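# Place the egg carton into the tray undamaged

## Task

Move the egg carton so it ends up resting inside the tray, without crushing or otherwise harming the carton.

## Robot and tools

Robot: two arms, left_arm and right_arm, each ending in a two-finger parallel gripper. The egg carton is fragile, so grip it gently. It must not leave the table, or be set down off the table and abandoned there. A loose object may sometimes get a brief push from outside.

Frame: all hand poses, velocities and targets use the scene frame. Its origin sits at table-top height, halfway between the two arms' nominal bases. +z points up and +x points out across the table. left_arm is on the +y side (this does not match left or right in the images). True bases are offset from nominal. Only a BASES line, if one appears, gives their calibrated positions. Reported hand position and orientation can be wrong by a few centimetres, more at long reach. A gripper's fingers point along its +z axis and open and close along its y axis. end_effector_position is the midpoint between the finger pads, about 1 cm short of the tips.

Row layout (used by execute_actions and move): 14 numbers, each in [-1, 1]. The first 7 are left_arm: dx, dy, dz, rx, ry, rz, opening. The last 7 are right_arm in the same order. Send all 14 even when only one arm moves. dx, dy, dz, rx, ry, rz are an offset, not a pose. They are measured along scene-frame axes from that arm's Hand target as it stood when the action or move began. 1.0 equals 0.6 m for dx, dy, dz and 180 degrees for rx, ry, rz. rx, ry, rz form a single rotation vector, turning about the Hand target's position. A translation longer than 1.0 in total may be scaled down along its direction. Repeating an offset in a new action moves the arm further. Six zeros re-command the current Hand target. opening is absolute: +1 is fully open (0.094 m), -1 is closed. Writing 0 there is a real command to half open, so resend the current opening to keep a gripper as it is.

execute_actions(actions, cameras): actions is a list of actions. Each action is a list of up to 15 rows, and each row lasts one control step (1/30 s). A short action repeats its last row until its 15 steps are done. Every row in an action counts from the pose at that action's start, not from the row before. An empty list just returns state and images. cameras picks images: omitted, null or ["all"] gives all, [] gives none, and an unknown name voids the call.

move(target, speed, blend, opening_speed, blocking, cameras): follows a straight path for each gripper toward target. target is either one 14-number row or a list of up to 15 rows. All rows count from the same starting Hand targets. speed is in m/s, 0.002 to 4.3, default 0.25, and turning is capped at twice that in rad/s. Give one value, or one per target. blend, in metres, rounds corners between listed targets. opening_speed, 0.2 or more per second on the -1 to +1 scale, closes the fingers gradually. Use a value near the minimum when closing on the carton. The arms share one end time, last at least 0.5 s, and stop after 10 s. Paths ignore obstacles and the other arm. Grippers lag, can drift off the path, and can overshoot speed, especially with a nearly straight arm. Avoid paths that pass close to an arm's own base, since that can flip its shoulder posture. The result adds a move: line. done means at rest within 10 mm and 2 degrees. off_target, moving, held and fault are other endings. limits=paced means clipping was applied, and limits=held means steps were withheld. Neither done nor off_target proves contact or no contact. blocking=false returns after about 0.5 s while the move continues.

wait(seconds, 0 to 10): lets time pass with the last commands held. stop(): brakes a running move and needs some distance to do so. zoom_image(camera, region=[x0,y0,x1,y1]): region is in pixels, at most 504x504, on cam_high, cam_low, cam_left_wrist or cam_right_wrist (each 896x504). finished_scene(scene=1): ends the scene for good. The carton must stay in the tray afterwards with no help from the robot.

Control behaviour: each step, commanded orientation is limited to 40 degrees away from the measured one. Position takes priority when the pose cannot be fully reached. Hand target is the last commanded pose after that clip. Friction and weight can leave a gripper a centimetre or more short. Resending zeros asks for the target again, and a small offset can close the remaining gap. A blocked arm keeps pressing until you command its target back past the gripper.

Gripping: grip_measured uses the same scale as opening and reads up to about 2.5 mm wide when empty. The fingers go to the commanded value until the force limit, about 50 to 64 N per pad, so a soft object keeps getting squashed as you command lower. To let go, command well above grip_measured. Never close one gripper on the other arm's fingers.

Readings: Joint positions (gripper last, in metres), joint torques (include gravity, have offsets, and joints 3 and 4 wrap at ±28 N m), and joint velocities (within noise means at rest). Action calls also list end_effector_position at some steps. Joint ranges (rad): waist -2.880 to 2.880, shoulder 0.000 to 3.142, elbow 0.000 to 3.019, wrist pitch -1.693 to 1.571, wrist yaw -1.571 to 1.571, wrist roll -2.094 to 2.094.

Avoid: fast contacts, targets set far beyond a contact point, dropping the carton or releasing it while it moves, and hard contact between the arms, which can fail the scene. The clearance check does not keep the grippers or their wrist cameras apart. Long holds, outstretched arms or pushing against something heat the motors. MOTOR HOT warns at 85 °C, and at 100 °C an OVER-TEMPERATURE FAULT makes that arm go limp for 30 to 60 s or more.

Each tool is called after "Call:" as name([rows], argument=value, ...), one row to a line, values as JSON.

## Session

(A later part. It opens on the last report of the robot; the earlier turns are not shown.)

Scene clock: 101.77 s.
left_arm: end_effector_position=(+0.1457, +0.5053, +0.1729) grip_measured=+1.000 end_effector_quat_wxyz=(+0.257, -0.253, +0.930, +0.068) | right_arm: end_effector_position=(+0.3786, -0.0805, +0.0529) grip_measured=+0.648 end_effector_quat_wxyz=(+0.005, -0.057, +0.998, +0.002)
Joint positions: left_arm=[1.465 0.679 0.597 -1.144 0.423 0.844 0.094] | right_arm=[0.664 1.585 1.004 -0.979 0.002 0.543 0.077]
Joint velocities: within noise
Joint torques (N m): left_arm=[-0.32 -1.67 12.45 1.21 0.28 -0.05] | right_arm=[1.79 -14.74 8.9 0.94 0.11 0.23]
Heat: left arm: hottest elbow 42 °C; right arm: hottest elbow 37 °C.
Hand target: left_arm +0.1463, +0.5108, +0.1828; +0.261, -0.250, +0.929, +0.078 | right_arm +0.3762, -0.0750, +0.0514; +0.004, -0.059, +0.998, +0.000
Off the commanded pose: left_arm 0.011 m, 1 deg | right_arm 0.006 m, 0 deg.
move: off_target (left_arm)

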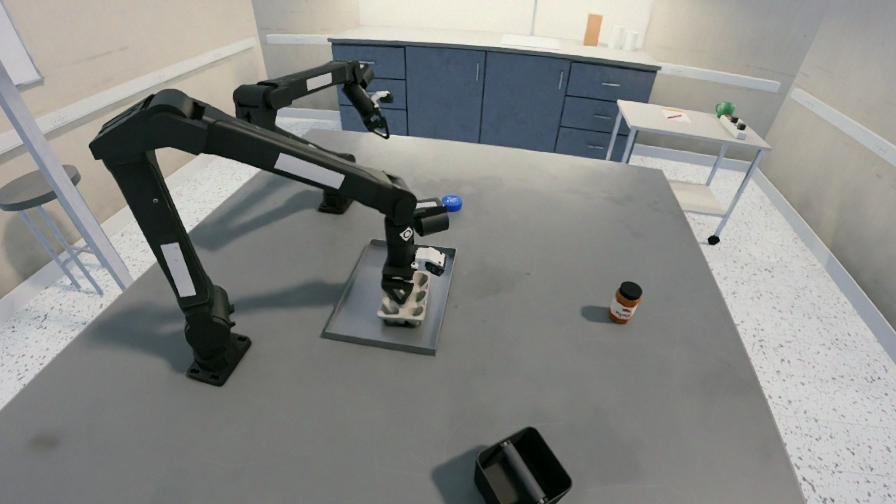

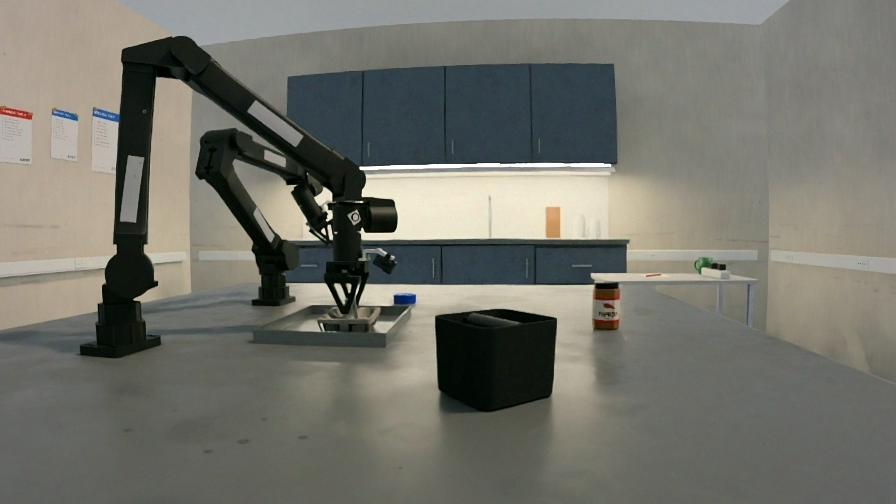

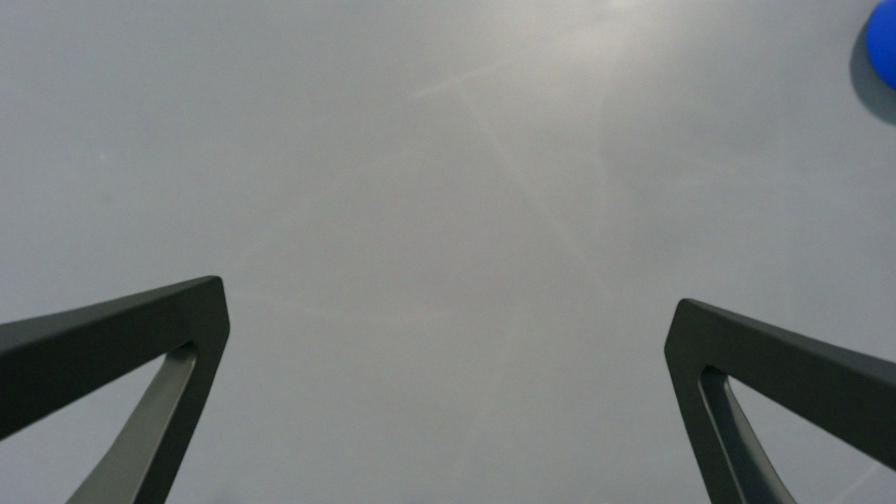

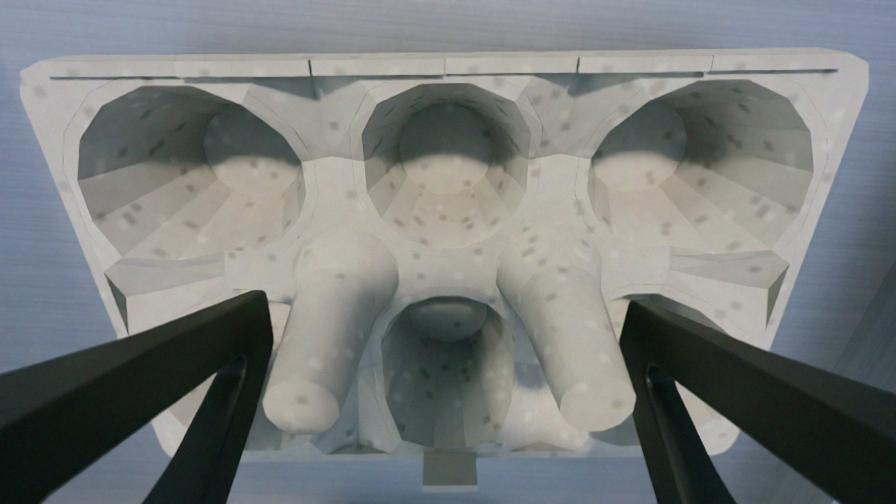

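Call:
move([
  [0,0,0,0,0,0,1, 0,0,0,0,0,0,1],
  [0,0,0,0,0,0,1, 0.0083,0.0067,0.05,0,0,0,1],
  [0,0,0,0,0,0,1, 0.0083,0.0067,0.2,0,0,0,1],
], speed=[0.1,0.08,0.2], opening_speed=0.6)

Scene clock: 105.30 s.
left_arm: end_effector_position=(+0.1457, +0.5053, +0.1729) grip_measured=+1.000 end_effector_quat_wxyz=(+0.257, -0.253, +0.930, +0.068) | right_arm: end_effector_position=(+0.3722, -0.0854, +0.1526) grip_measured=+0.998 end_effector_quat_wxyz=(-0.014, -0.057, +0.998, -0.011)
Joint positions: left_arm=[1.465 0.679 0.597 -1.144 0.423 0.844 0.094] | right_arm=[0.664 1.477 1.169 -1.299 0.002 0.543 0.094]
Joint velocities: within noise
Joint torques (N m): left_arm=[-0.32 -1.61 12.49 1.17 0.28 -0.04] | right_arm=[1.79 -15.03 13.96 0.66 0.09 0.23]
Heat: left arm: hottest elbow 42 °C; right arm: hottest elbow 37 °C.
Hand target: left_arm +0.1463, +0.5108, +0.1828; +0.261, -0.250, +0.929, +0.078 | right_arm +0.3812, -0.0710, +0.1714; +0.004, -0.059, +0.998, +0.000
Off the commanded pose: left_arm 0.011 m, 1 deg | right_arm 0.025 m, 2 deg.
move: off_target (left_arm, right_arm)

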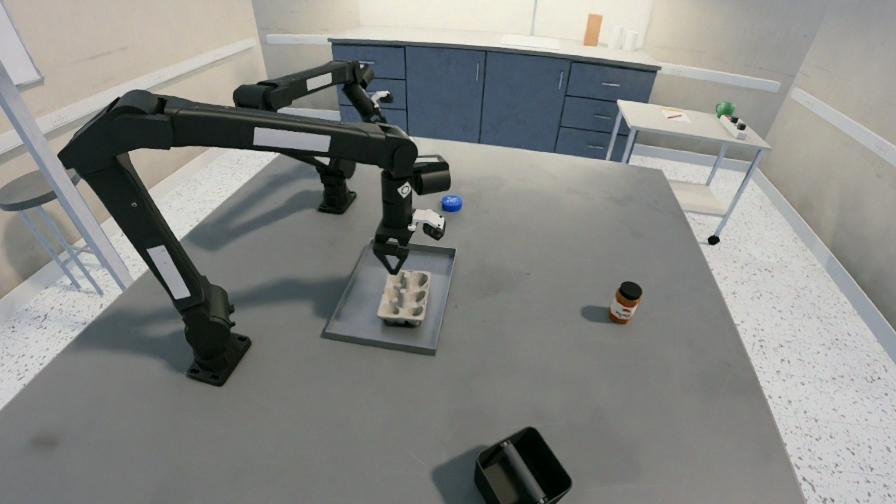

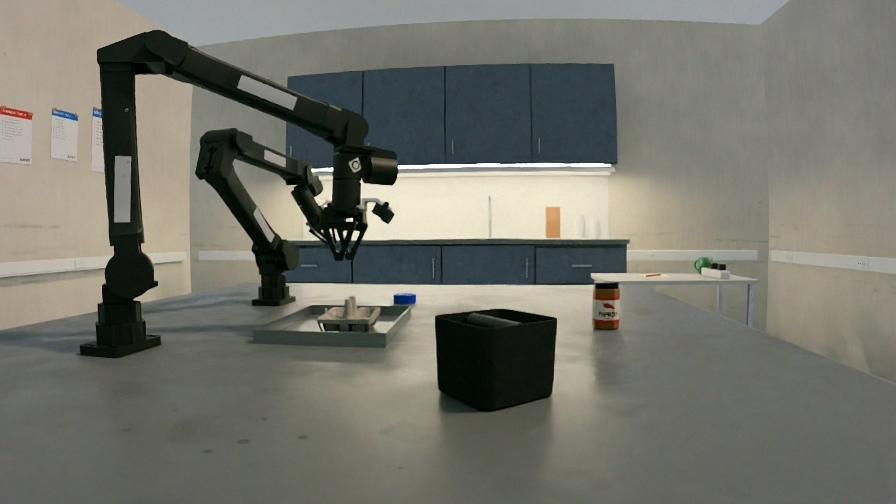

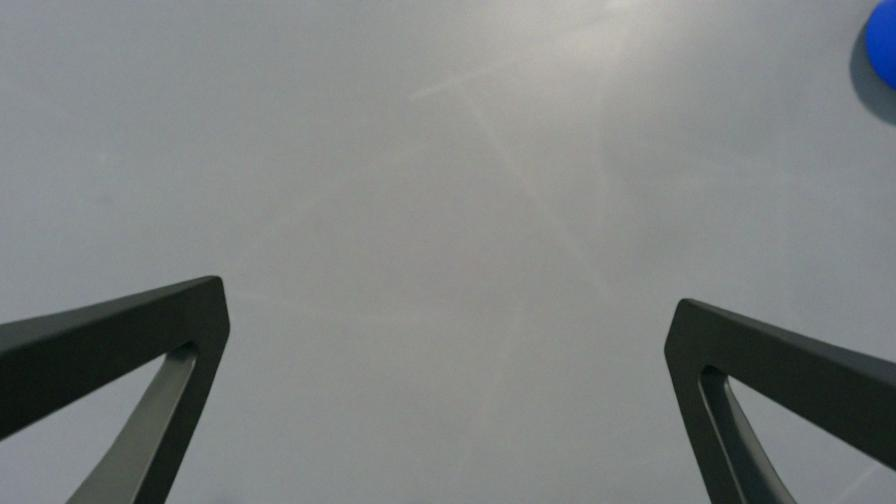

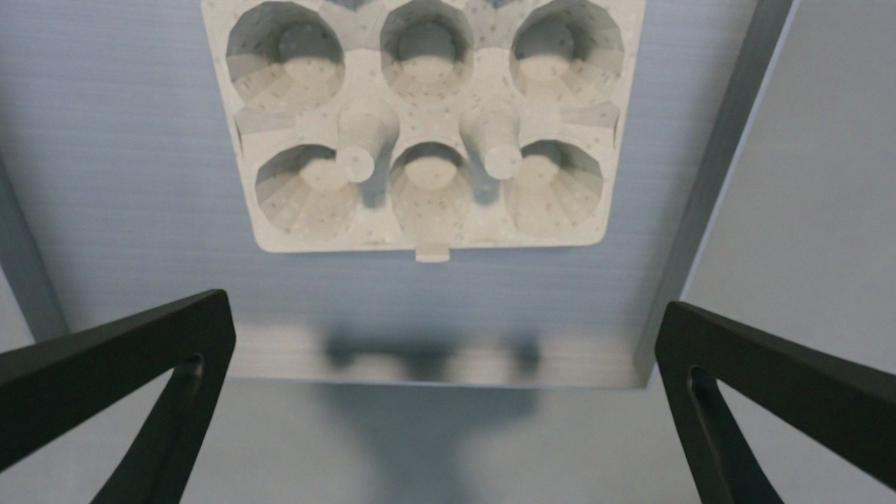

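Call:
finished_scene()

The scene is finished: the task was done.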